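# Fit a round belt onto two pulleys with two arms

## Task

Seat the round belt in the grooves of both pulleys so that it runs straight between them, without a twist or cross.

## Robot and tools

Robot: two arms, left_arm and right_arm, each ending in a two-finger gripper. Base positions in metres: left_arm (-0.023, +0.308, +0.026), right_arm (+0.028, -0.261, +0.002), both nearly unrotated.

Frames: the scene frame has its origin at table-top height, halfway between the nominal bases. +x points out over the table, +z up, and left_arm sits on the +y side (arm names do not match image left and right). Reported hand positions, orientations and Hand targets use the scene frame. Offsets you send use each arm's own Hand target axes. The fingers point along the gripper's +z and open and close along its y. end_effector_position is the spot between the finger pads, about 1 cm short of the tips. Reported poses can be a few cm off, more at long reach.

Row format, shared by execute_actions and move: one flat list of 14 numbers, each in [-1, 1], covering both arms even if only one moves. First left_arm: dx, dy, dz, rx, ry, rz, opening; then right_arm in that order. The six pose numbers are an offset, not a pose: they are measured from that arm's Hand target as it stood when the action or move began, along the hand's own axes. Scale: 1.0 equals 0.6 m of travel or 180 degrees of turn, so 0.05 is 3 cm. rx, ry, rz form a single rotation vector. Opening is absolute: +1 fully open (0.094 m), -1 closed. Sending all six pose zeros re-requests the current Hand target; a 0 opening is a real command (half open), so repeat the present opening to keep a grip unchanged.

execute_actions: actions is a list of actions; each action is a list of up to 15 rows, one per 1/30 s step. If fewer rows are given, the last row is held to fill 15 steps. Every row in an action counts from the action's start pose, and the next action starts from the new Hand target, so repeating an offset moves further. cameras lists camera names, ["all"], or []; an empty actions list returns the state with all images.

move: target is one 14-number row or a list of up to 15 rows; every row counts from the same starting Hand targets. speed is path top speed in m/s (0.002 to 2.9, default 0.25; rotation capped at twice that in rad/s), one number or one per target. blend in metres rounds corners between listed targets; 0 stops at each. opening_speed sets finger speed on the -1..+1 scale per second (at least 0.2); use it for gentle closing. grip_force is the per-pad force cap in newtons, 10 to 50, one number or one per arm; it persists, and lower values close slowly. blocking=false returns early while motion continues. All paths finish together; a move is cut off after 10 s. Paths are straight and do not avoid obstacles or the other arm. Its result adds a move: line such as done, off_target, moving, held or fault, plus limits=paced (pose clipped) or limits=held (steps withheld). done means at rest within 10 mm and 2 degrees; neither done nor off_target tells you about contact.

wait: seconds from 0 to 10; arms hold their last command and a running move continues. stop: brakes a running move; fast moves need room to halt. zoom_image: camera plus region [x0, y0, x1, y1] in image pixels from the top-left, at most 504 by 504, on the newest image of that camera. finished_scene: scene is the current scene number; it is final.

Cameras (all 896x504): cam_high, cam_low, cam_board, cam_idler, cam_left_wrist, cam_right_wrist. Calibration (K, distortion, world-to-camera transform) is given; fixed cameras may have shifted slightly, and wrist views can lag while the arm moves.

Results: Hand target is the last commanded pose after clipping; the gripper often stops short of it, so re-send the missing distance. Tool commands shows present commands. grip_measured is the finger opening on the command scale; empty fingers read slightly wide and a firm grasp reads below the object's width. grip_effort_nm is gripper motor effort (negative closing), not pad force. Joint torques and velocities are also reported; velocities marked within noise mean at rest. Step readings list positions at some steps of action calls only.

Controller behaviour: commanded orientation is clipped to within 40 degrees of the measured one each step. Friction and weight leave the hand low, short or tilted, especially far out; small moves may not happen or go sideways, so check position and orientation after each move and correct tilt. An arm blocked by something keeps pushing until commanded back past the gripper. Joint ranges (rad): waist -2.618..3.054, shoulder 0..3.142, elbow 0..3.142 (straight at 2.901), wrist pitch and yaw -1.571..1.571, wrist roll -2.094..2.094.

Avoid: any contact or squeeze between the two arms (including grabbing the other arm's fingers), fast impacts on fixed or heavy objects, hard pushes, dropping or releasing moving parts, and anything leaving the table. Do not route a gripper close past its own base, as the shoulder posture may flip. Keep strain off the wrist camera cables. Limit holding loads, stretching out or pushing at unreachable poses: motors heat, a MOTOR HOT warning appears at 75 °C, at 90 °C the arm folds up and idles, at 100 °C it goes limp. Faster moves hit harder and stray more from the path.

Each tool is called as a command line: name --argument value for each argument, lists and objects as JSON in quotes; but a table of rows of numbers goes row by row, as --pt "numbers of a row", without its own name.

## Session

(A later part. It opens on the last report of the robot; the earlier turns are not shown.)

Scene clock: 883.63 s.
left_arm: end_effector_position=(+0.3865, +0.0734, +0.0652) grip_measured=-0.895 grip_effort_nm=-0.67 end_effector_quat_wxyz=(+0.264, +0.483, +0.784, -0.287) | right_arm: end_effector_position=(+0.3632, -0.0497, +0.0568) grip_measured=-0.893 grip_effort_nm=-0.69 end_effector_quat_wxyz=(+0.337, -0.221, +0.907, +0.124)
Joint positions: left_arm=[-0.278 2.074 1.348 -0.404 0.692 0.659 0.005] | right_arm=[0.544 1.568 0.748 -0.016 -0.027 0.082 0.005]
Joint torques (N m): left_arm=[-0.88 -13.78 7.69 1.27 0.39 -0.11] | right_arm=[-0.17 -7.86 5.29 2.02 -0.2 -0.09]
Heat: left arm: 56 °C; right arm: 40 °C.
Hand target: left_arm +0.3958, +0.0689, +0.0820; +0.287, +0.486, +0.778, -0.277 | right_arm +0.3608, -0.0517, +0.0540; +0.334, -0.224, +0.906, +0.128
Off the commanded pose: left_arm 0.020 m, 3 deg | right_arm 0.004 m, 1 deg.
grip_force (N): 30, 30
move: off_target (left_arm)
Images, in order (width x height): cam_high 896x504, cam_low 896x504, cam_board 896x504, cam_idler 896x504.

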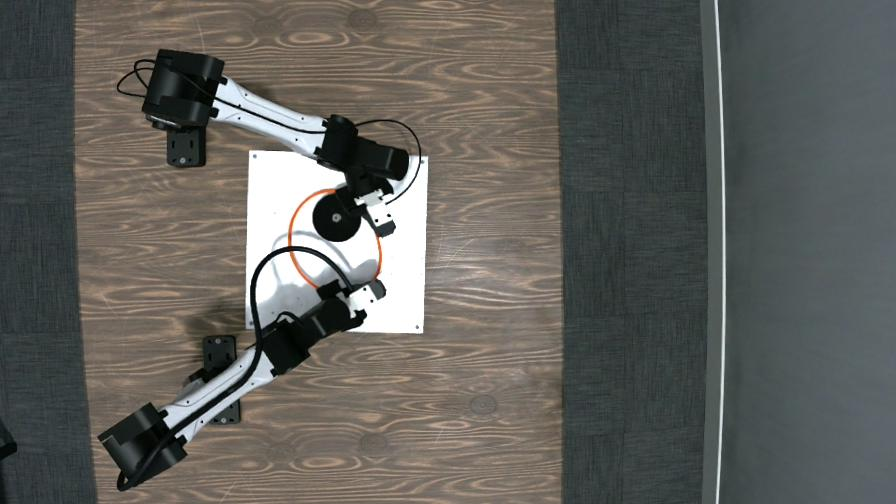

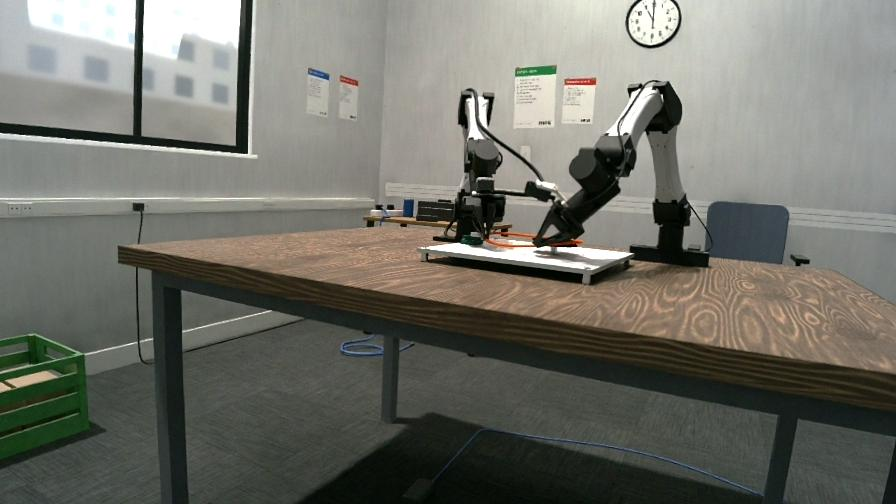

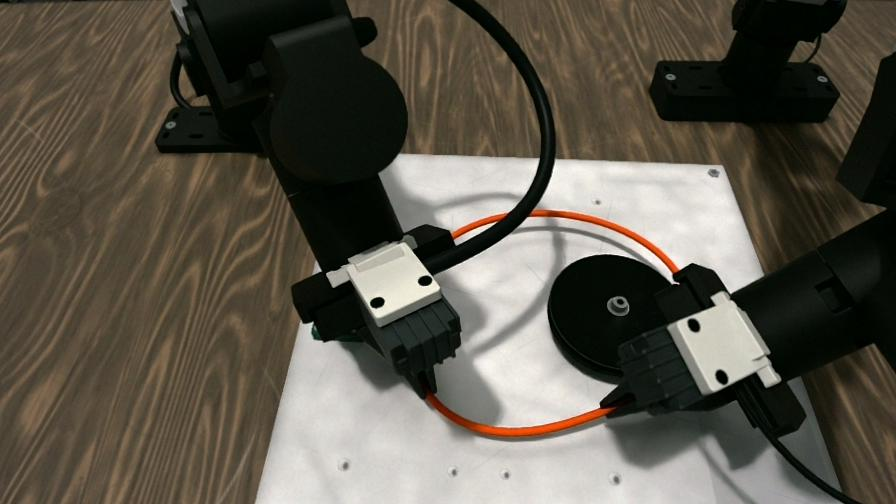

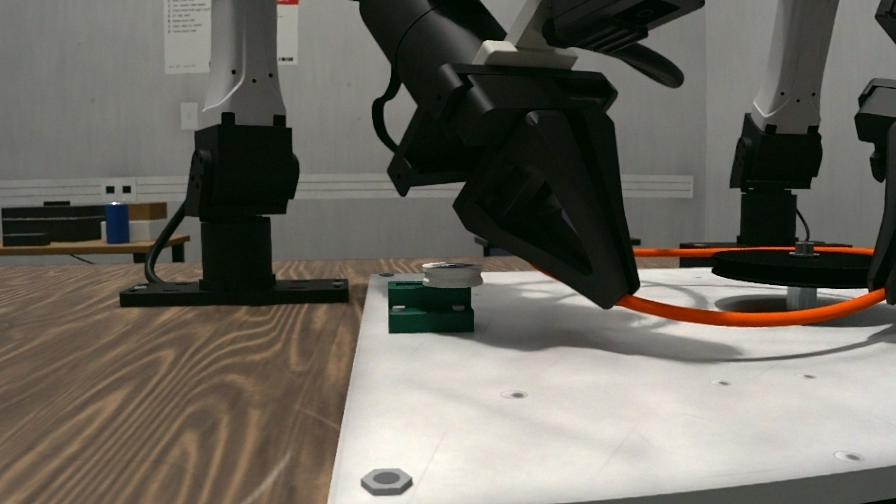

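move --target '[0.0262,0.0056,0.0250,0,0,0,-1,0.0044,-0.0005,0.0049,0,0,0,-1]' --speed 0.05 --cameras '["cam_high","cam_low","cam_idler"]'

zoom_image --camera "cam_low" --region '[525, 230, 595, 255]'

zoom_image --camera "cam_idler" --region '[560, 200, 896, 350]'

Scene clock: 901.90 s.
left_arm: end_effector_position=(+0.3934, +0.0714, +0.0680) grip_measured=-0.895 grip_effort_nm=-0.67 end_effector_quat_wxyz=(+0.282, +0.487, +0.777, -0.281) | right_arm: end_effector_position=(+0.3609, -0.0512, +0.0536) grip_measured=-0.893 grip_effort_nm=-0.69 end_effector_quat_wxyz=(+0.333, -0.222, +0.908, +0.122)
Joint positions: left_arm=[-0.278 2.074 1.344 -0.358 0.692 0.659 0.005] | right_arm=[0.544 1.568 0.739 -0.016 -0.027 0.082 0.005]
Joint torques (N m): left_arm=[-0.69 -10.17 5.24 1.66 0.31 -0.14] | right_arm=[-0.16 -6.83 5.22 2.21 -0.19 -0.09]
Heat: left arm: 57 °C; right arm: 40 °C.
Hand target: left_arm +0.3958, +0.0689, +0.0600; +0.287, +0.486, +0.778, -0.277 | right_arm +0.3607, -0.0517, +0.0500; +0.334, -0.224, +0.906, +0.128
Off the commanded pose: left_arm 0.009 m, 1 deg | right_arm 0.004 m, 1 deg.
grip_force (N): 30, 30
move: done
Images, in order (width x height): cam_high 896x504, cam_low 896x504, cam_idler 896x504.

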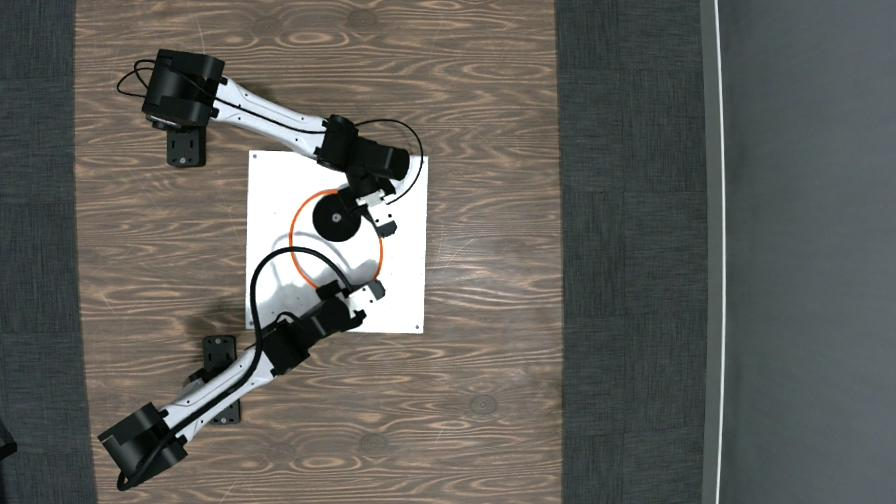

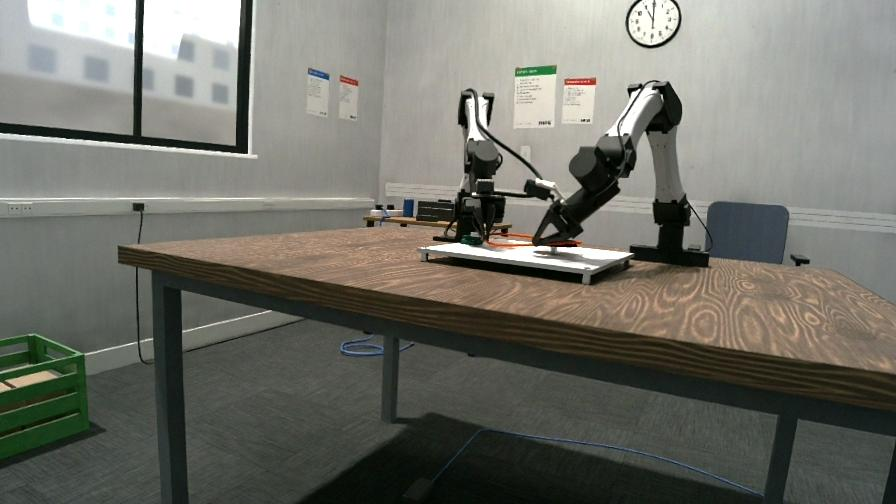

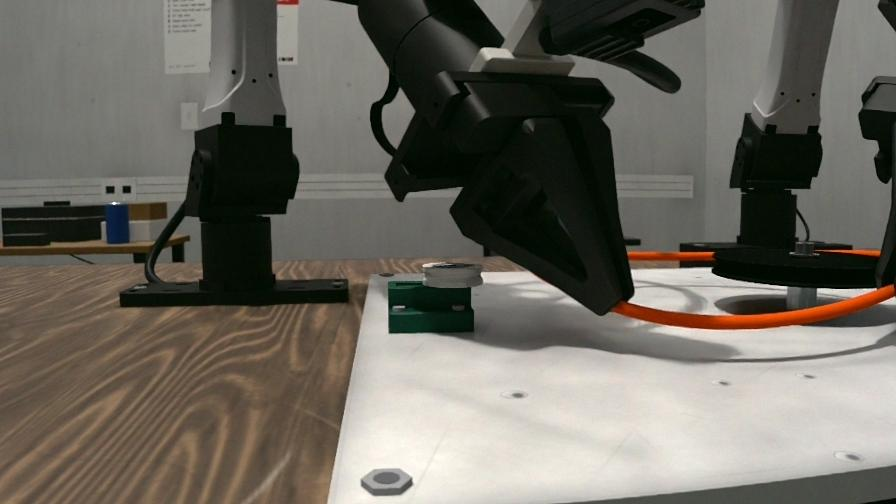

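Scaled by 7.200 from the camera's 896x504 image, which has a finer 1280x720 frame.

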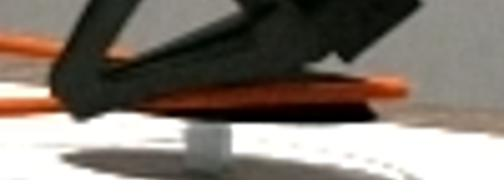

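Scaled by 1.500 from the camera's 896x504 image, which has a finer 1280x720 frame.

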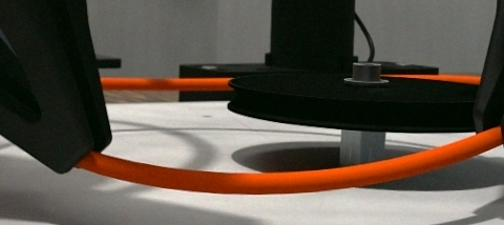

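move --target '[0.0143,0.0030,0.0137,0,0,0,-1,0,0,0,0,0,0,-1]' --speed 0.05 --cameras '["cam_high","cam_low","cam_idler"]'

zoom_image --camera "cam_low" --region '[525, 230, 595, 255]'

zoom_image --camera "cam_idler" --region '[560, 200, 896, 350]'

Scene clock: 923.57 s.
left_arm: end_effector_position=(+0.3942, +0.0712, +0.0590) grip_measured=-0.895 grip_effort_nm=-0.67 end_effector_quat_wxyz=(+0.286, +0.488, +0.776, -0.280) | right_arm: end_effector_position=(+0.3609, -0.0512, +0.0536) grip_measured=-0.893 grip_effort_nm=-0.69 end_effector_quat_wxyz=(+0.333, -0.222, +0.908, +0.122)
Joint positions: left_arm=[-0.278 2.09 1.325 -0.315 0.692 0.659 0.005] | right_arm=[0.544 1.568 0.739 -0.016 -0.027 0.082 0.005]
Joint torques (N m): left_arm=[-0.96 -9.72 5.11 1.58 0.35 -0.1] | right_arm=[-0.17 -6.83 5.22 2.21 -0.2 -0.09]
Heat: left arm: 55 °C; right arm: 42 °C.
Hand target: left_arm +0.3958, +0.0688, +0.0479; +0.287, +0.486, +0.778, -0.277 | right_arm +0.3607, -0.0517, +0.0500; +0.334, -0.224, +0.906, +0.128
Off the commanded pose: left_arm 0.011 m, 1 deg | right_arm 0.004 m, 1 deg.
grip_force (N): 30, 30
move: off_target (left_arm)
Images, in order (width x height): cam_high 896x504, cam_low 896x504, cam_idler 896x504.

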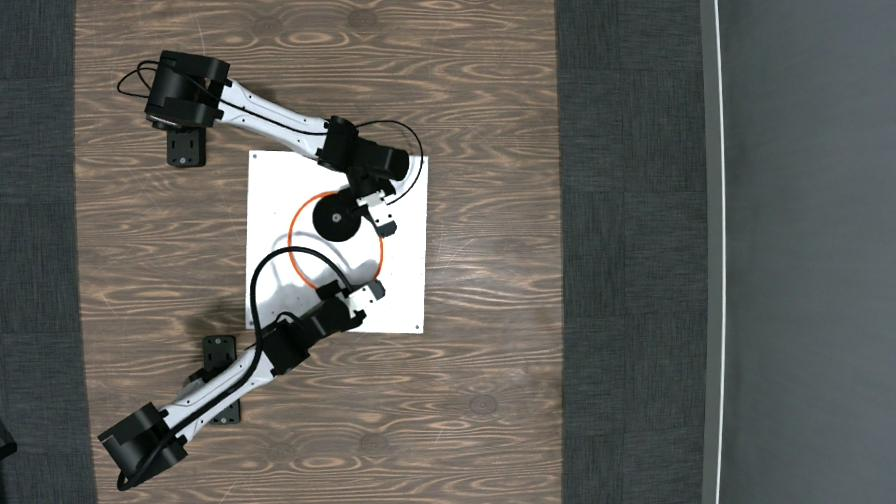

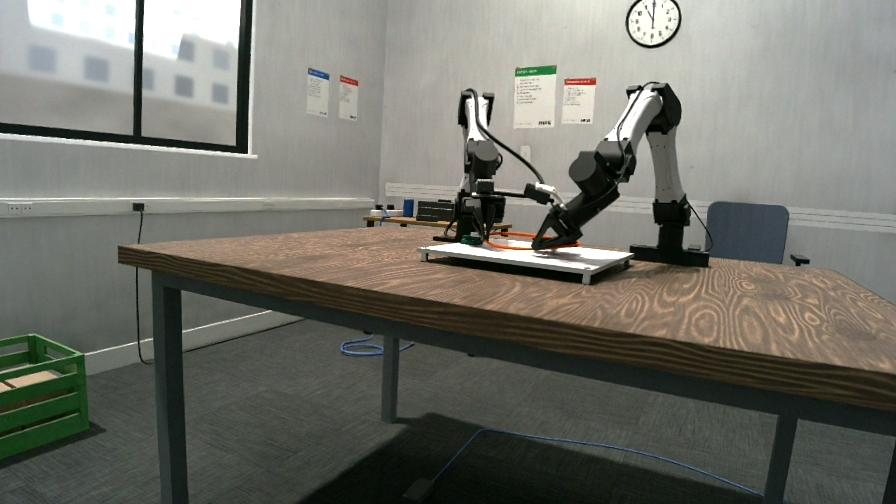

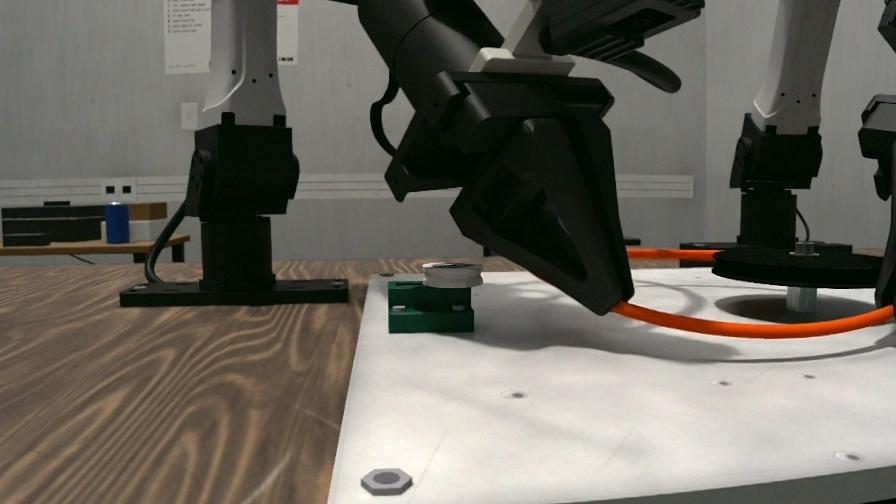

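Scaled by 7.200 from the camera's 896x504 image, which has a finer 1280x720 frame.

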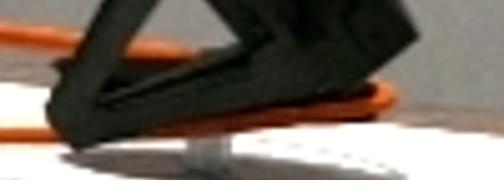

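Scaled by 1.500 from the camera's 896x504 image, which has a finer 1280x720 frame.

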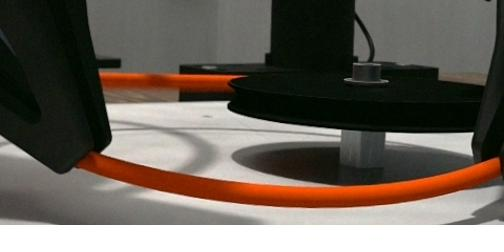

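move --target '[-0.0208,-0.0143,0.0032,0,0,0,-1,0.0042,-0.0198,-0.0125,0,0,0,-1]' --speed 0.05 --cameras '["cam_high","cam_low","cam_board","cam_idler"]'

zoom_image --camera "cam_low" --region '[525, 230, 595, 255]'

zoom_image --camera "cam_idler" --region '[560, 200, 896, 350]'

zoom_image --camera "cam_high" --region '[280, 165, 400, 285]'

zoom_image --camera "cam_board" --region '[480, 200, 740, 460]'

Scene clock: 938.90 s.
left_arm: end_effector_position=(+0.3883, +0.0592, +0.0585) grip_measured=-0.895 grip_effort_nm=-0.67 end_effector_quat_wxyz=(+0.278, +0.487, +0.777, -0.285) | right_arm: end_effector_position=(+0.3614, -0.0640, +0.0468) grip_measured=-0.893 grip_effort_nm=-0.69 end_effector_quat_wxyz=(+0.325, -0.219, +0.912, +0.122)
Joint positions: left_arm=[-0.309 2.09 1.325 -0.311 0.683 0.626 0.005] | right_arm=[0.502 1.568 0.721 -0.016 -0.057 0.057 0.005]
Joint torques (N m): left_arm=[-0.75 -11.1 5.9 1.48 0.3 -0.19] | right_arm=[-0.32 -10.06 5.12 2.01 -0.21 -0.1]
Heat: left arm: 55 °C; right arm: 42 °C.
Hand target: left_arm +0.3928, +0.0568, +0.0569; +0.287, +0.486, +0.778, -0.277 | right_arm +0.3608, -0.0656, +0.0529; +0.334, -0.224, +0.906, +0.128
Off the commanded pose: left_arm 0.005 m, 1 deg | right_arm 0.006 m, 2 deg.
grip_force (N): 30, 30
move: done
Images, in order (width x height): cam_high 896x504, cam_low 896x504, cam_board 896x504, cam_idler 896x504.

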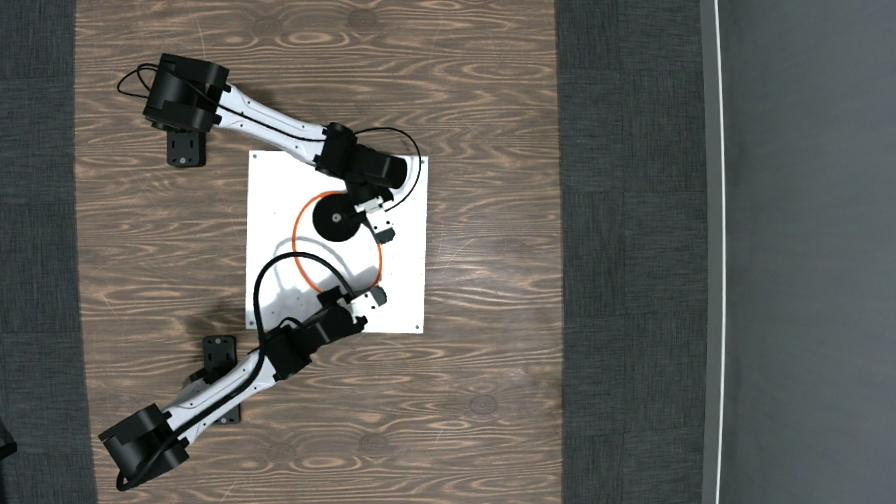

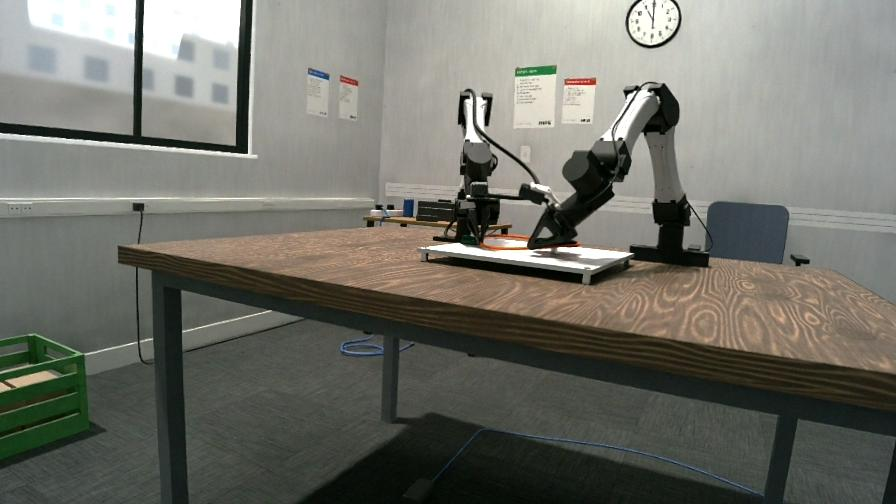

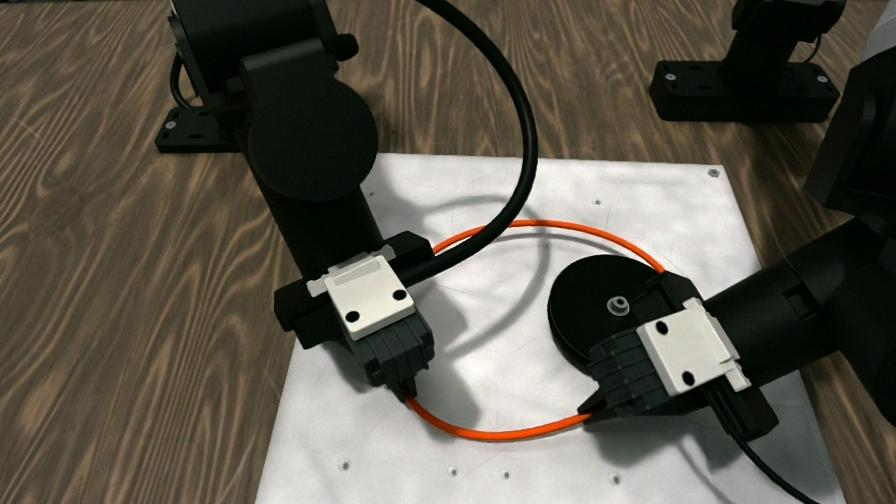

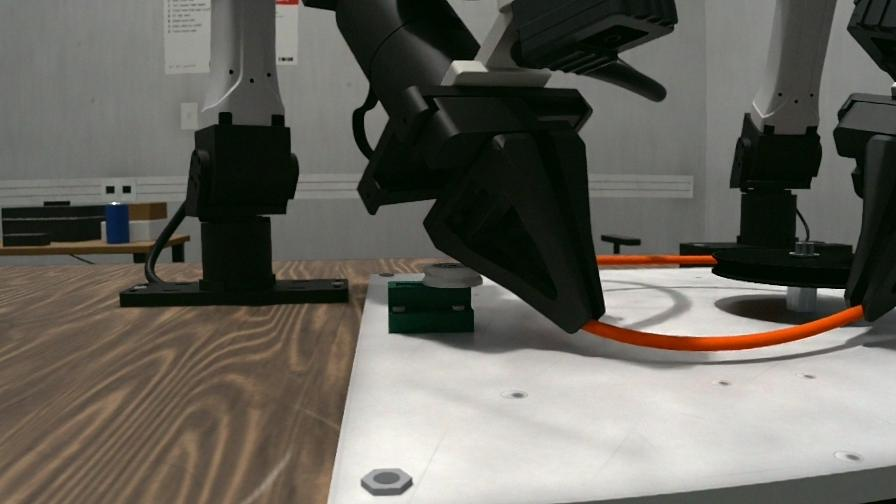

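Scaled by 7.200 from the camera's 896x504 image, which has a finer 1280x720 frame.

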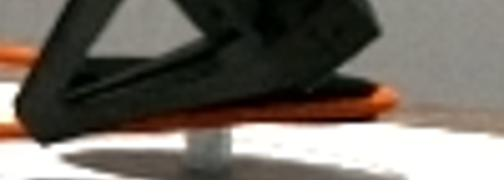

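Scaled by 1.500 from the camera's 896x504 image, which has a finer 1280x720 frame.

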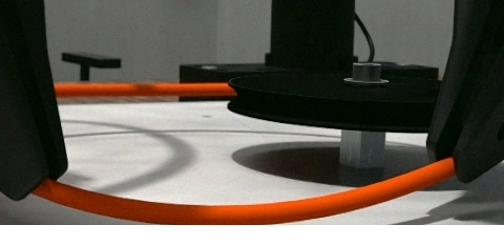

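Scaled by 4.200 from the camera's 896x504 image, which has a finer 1280x720 frame.

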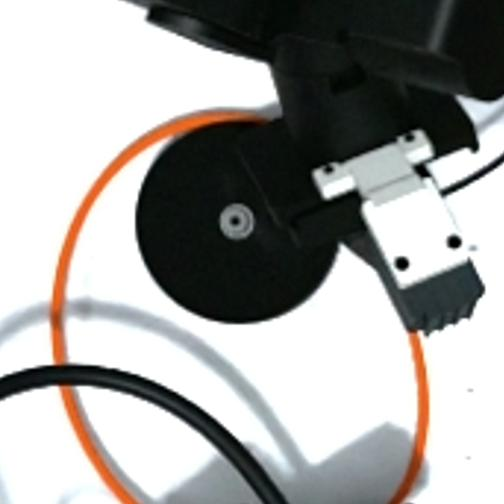

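Scaled by 1.938 from the camera's 896x504 image, which has a finer 1280x720 frame.

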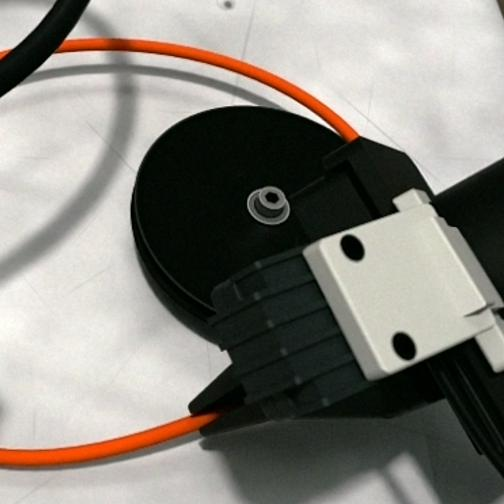

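move --target '[-0.0067,-0.0115,0.0072,0,0,0,-1,-0.0058,-0.0185,-0.0237,0,0,0,-1]' --speed 0.05 --cameras '["cam_high","cam_low","cam_board","cam_idler"]'

zoom_image --camera "cam_low" --region '[525, 230, 595, 255]'

zoom_image --camera "cam_idler" --region '[560, 200, 896, 350]'

zoom_image --camera "cam_high" --region '[280, 165, 400, 285]'

zoom_image --camera "cam_board" --region '[480, 200, 740, 460]'

Scene clock: 957.33 s.
left_arm: end_effector_position=(+0.3870, +0.0504, +0.0592) grip_measured=-0.895 grip_effort_nm=-0.67 end_effector_quat_wxyz=(+0.280, +0.488, +0.777, -0.283) | right_arm: end_effector_position=(+0.3688, -0.0729, +0.0661) grip_measured=-0.893 grip_effort_nm=-0.69 end_effector_quat_wxyz=(+0.348, -0.223, +0.902, +0.129)
Joint positions: left_arm=[-0.331 2.09 1.325 -0.292 0.67 0.603 0.005] | right_arm=[0.457 1.514 0.721 -0.022 -0.092 0.016 0.005]
Joint torques (N m): left_arm=[-0.62 -11.96 5.07 1.54 0.26 -0.19] | right_arm=[-0.42 -9.66 5.82 1.49 -0.19 -0.09]
Heat: left arm: 56 °C; right arm: 42 °C.
Hand target: left_arm +0.3887, +0.0487, +0.0579; +0.287, +0.486, +0.778, -0.277 | right_arm +0.3608, -0.0795, +0.0649; +0.334, -0.224, +0.906, +0.128
Off the commanded pose: left_arm 0.003 m, 1 deg | right_arm 0.010 m, 2 deg.
grip_force (N): 30, 30
move: done
Images, in order (width x height): cam_high 896x504, cam_low 896x504, cam_board 896x504, cam_idler 896x504.

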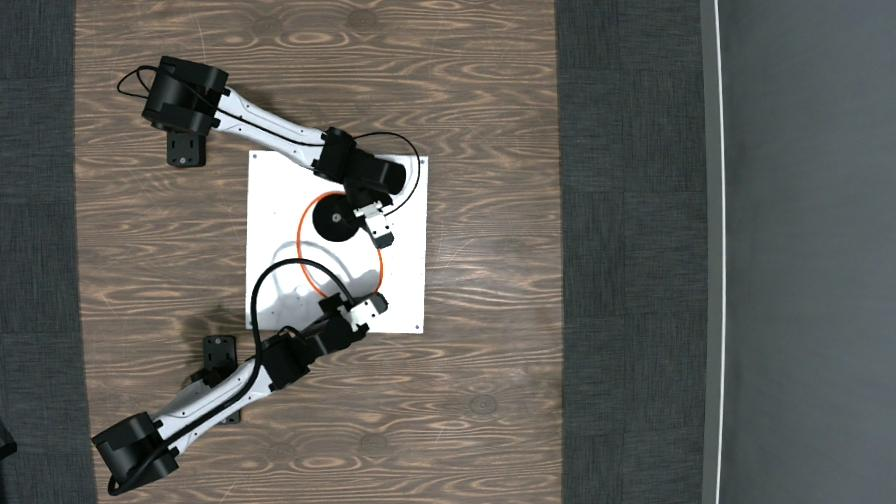

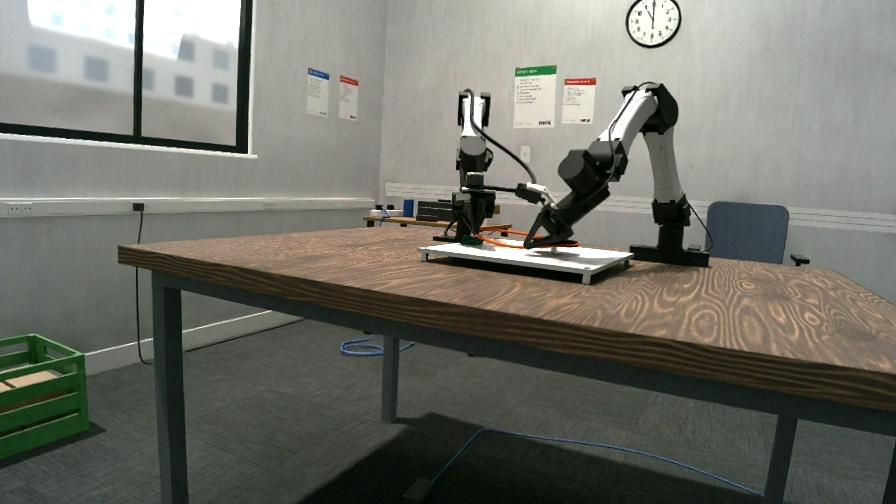

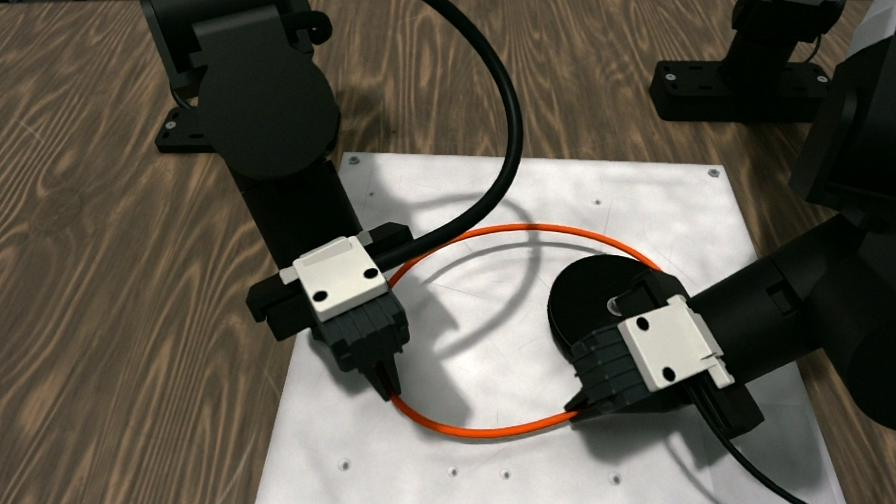

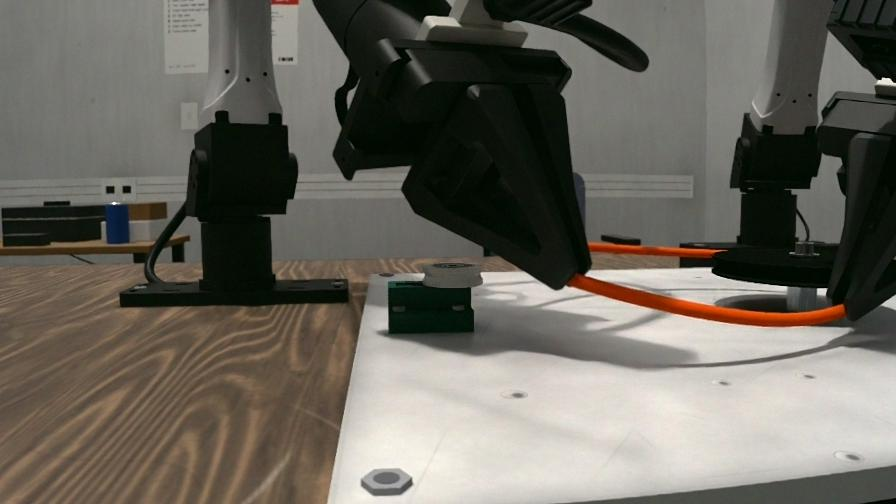

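Scaled by 7.200 from the camera's 896x504 image, which has a finer 1280x720 frame.

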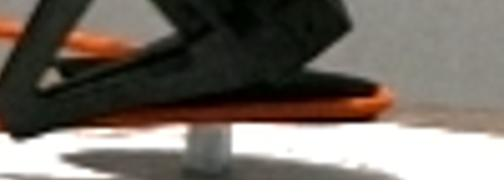

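Scaled by 1.500 from the camera's 896x504 image, which has a finer 1280x720 frame.

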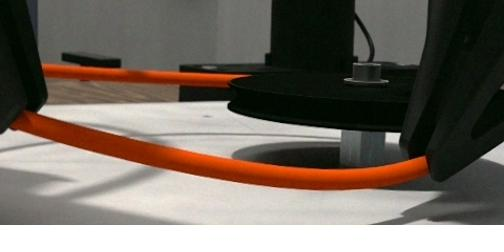

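Scaled by 4.200 from the camera's 896x504 image, which has a finer 1280x720 frame.

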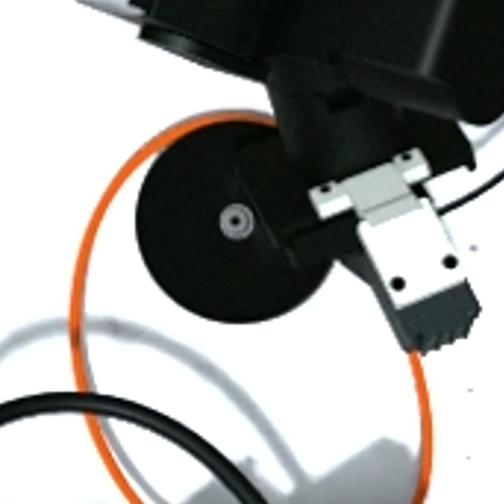

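Scaled by 1.938 from the camera's 896x504 image, which has a finer 1280x720 frame.

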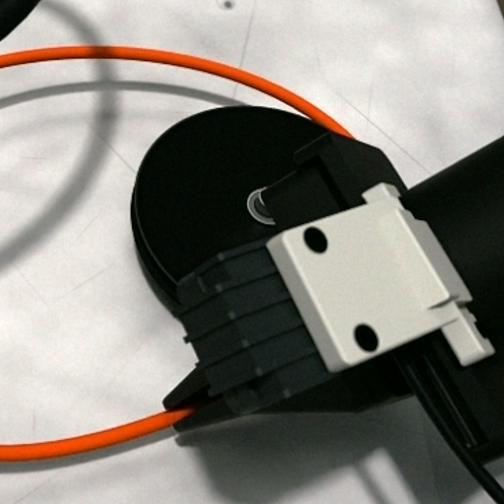

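wait --seconds 0.1 --cameras '["cam_left_wrist","cam_right_wrist","cam_high"]'

zoom_image --camera "cam_high" --region '[280, 225, 410, 345]'

Scene clock: 968.67 s.
left_arm: end_effector_position=(+0.3870, +0.0504, +0.0592) grip_measured=-0.895 grip_effort_nm=-0.67 end_effector_quat_wxyz=(+0.280, +0.488, +0.777, -0.283) | right_arm: end_effector_position=(+0.3688, -0.0729, +0.0661) grip_measured=-0.893 grip_effort_nm=-0.69 end_effector_quat_wxyz=(+0.348, -0.223, +0.902, +0.129)
Joint positions: left_arm=[-0.331 2.09 1.325 -0.292 0.67 0.603 0.005] | right_arm=[0.457 1.514 0.721 -0.022 -0.092 0.016 0.005]
Joint torques (N m): left_arm=[-0.68 -12.04 5.08 1.58 0.29 -0.15] | right_arm=[-0.42 -9.66 5.82 1.5 -0.19 -0.09]
Heat: left arm: 57 °C; right arm: 40 °C.
Hand target: left_arm +0.3887, +0.0487, +0.0579; +0.287, +0.486, +0.778, -0.277 | right_arm +0.3608, -0.0795, +0.0649; +0.334, -0.224, +0.906, +0.128
Tool commands: left_gripper/opening=-1.0 right_gripper/opening=-1.0
Off the commanded pose: left_arm 0.003 m, 1 deg | right_arm 0.010 m, 2 deg.
grip_force (N): 30, 30
wait: 0.10 s; at rest from the start
camera_calibration:
cam_left_wrist: T_world_to_cam=[[-0.901739, -0.358658, 0.24131, 0.343972], [-0.414817, 0.875004, -0.249592, 0.172003], [-0.121629, -0.325166, -0.937802, 0.216293], [0, 0, 0, 1]] pos_world=[0.407831, 0.0431965, 0.162767]
cam_right_wrist: T_world_to_cam=[[0.492837, -0.870063, -0.0100545, -0.253321], [-0.856771, -0.483227, -0.1801, 0.328063], [0.15184, 0.0973743, -0.983597, 0.1214], [0, 0, 0, 1]] pos_world=[0.387487, -0.0736976, 0.175945]
Images, in order (width x height): cam_high 896x504, cam_left_wrist 896x504, cam_right_wrist 896x504.

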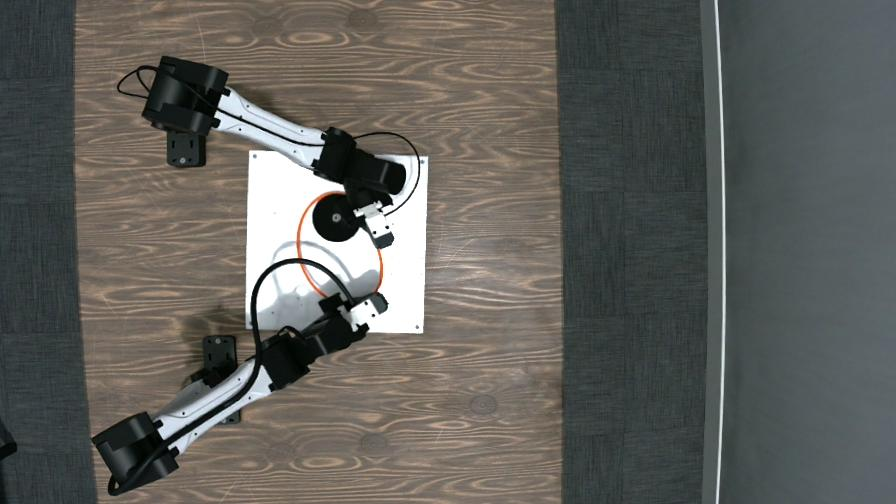

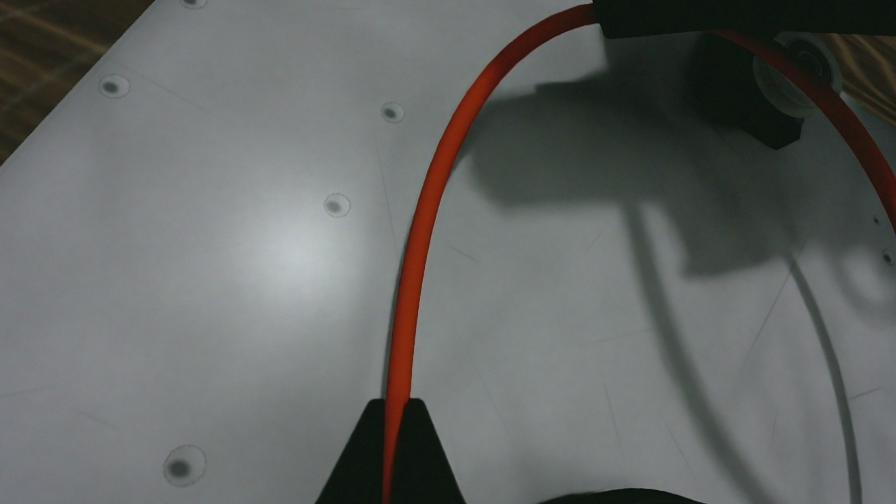

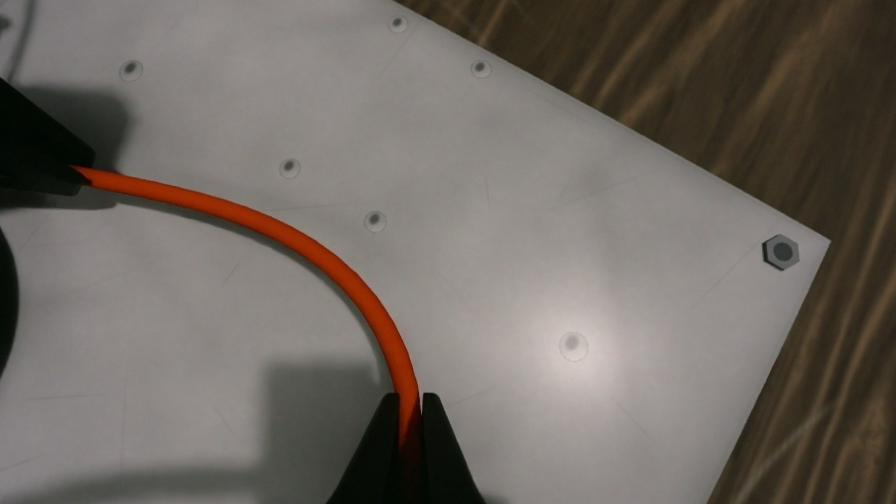

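Scaled by 3.877 from the camera's 896x504 image, which has a finer 1280x720 frame.

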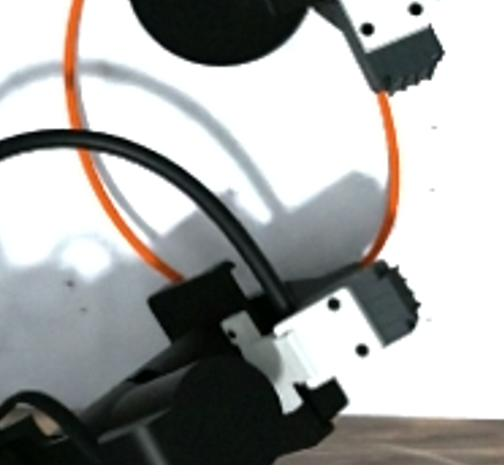

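move --target '[0.0007,-0.0268,-0.0018,0.0795,0.0169,0.0759,-1,0.0234,-0.0012,-0.0322,-0.0812,0.0020,-0.1363,-1]' --speed 0.06 --cameras '["all"]'

zoom_image --camera "cam_low" --region '[460, 220, 610, 260]'

zoom_image --camera "cam_idler" --region '[380, 210, 896, 350]'

zoom_image --camera "cam_high" --region '[270, 180, 410, 340]'

Scene clock: 1029.43 s.
left_arm: end_effector_position=(+0.3747, +0.0439, +0.0631) grip_measured=-0.895 grip_effort_nm=-0.67 end_effector_quat_wxyz=(+0.242, +0.612, +0.687, -0.308) | right_arm: end_effector_position=(+0.3430, -0.0904, +0.0615) grip_measured=-0.893 grip_effort_nm=-0.69 end_effector_quat_wxyz=(+0.322, -0.446, +0.820, +0.161)
Joint positions: left_arm=[-0.325 2.207 1.572 -0.668 0.768 1.017 0.005] | right_arm=[0.287 1.49 0.721 -0.183 -0.429 -0.564 0.005]
Joint torques (N m): left_arm=[0.18 -10.43 8.46 0.33 0.75 0.21] | right_arm=[-0.55 -8.62 8.24 1.16 -0.41 -0.14]
Heat: left arm: 60 °C; right arm: 39 °C.
Hand target: left_arm +0.3736, +0.0437, +0.0608; +0.234, +0.614, +0.681, -0.323 | right_arm +0.3411, -0.0921, +0.0699; +0.320, -0.452, +0.816, +0.167
Off the commanded pose: left_arm 0.003 m, 2 deg | right_arm 0.009 m, 1 deg.
grip_force (N): 30, 30
move: done
camera_calibration:
cam_left_wrist: T_world_to_cam=[[-0.977522, -0.0608958, 0.201847, 0.347418], [-0.110248, 0.963695, -0.24318, 0.0551359], [-0.17971, -0.259968, -0.948747, 0.235901], [0, 0, 0, 1]] pos_world=[0.388081, 0.0293487, 0.167093]
cam_right_wrist: T_world_to_cam=[[0.832043, -0.547309, 0.0903122, -0.349125], [-0.530485, -0.832678, -0.158849, 0.151856], [0.16214, 0.0842598, -0.983164, 0.11789], [0, 0, 0, 1]] pos_world=[0.35193, -0.0745658, 0.171557]

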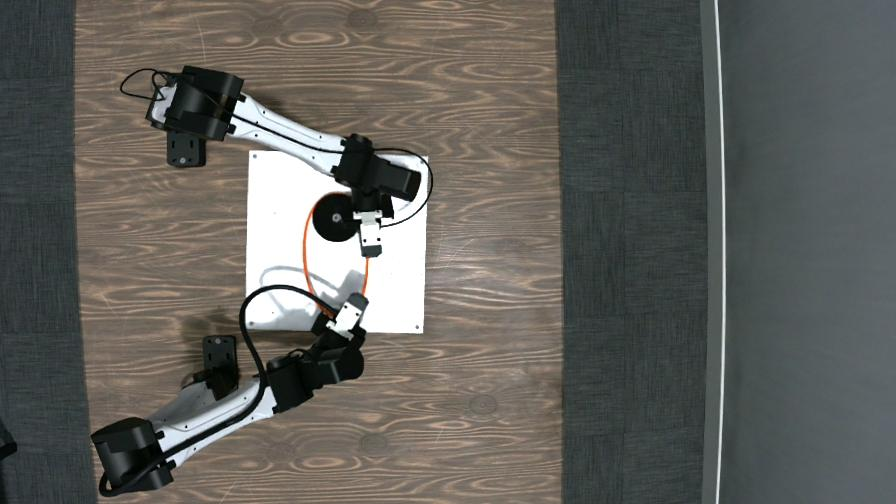

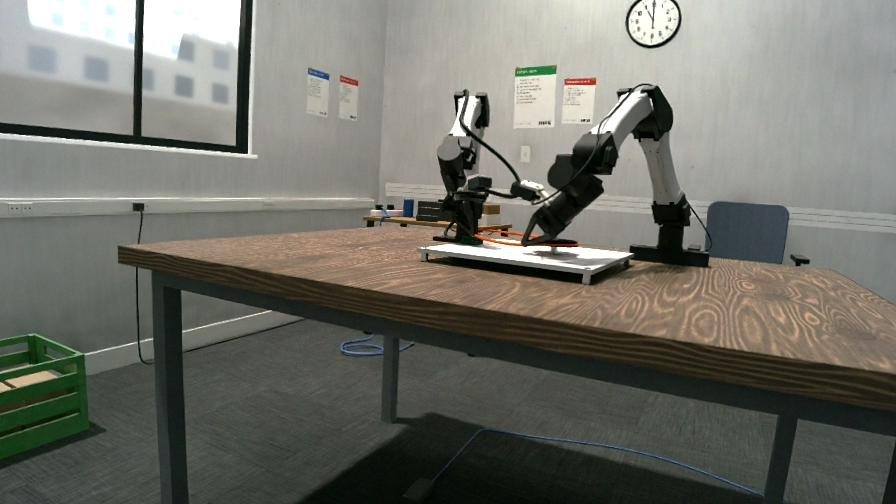

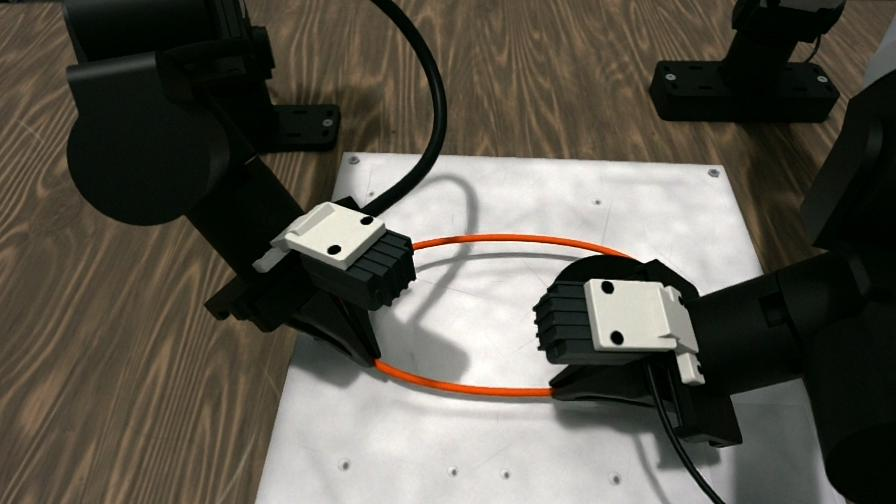

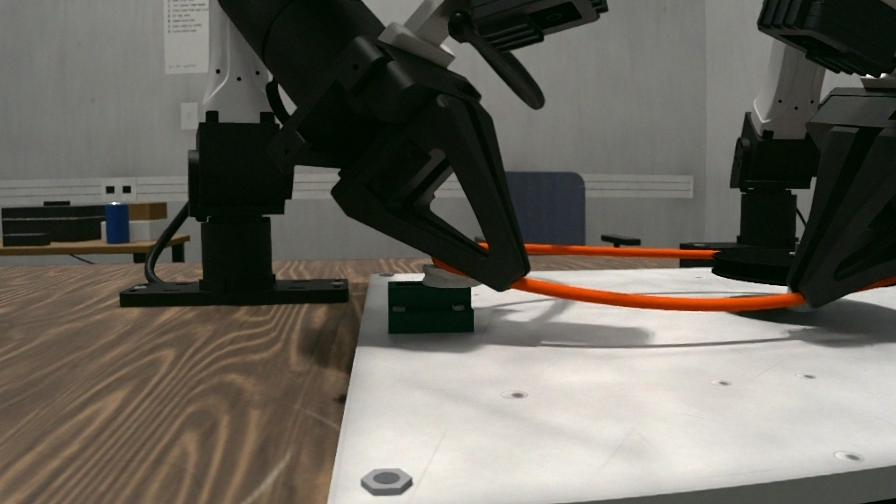

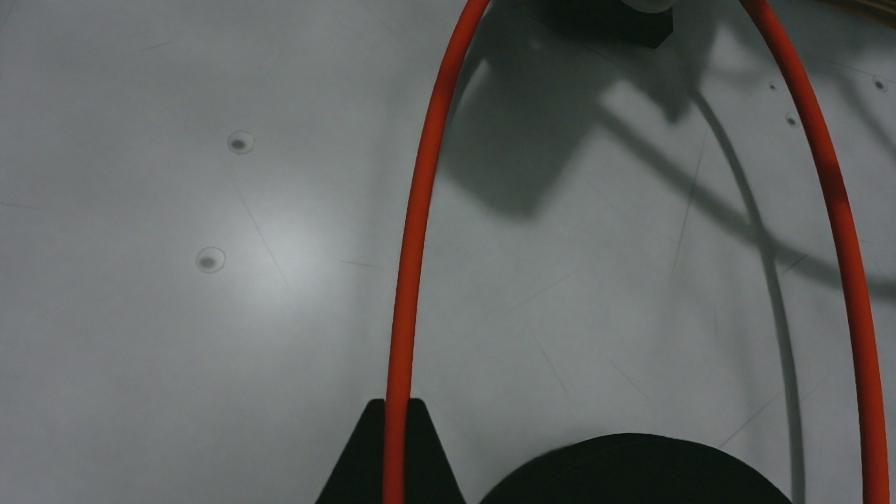

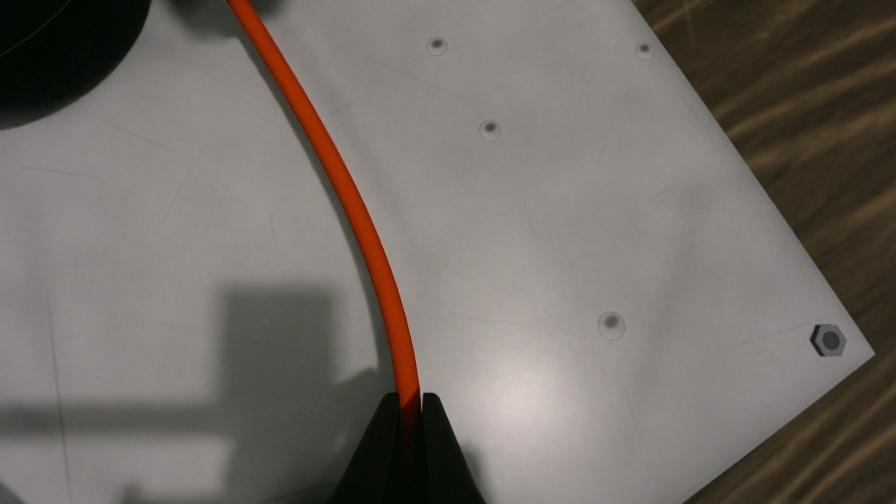

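Scaled by 3.360 from the camera's 896x504 image, which has a finer 1280x720 frame.

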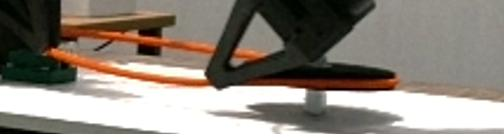

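Region (380, 210, 896, 350) is 516x140 pixels. A region can be at most 504 by 504 pixels.

Scaled by 3.150 from the camera's 896x504 image, which has a finer 1280x720 frame.

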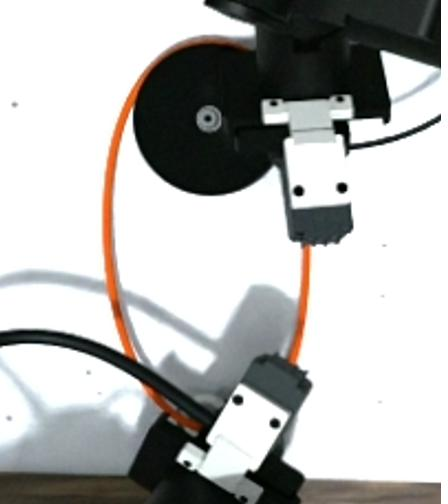

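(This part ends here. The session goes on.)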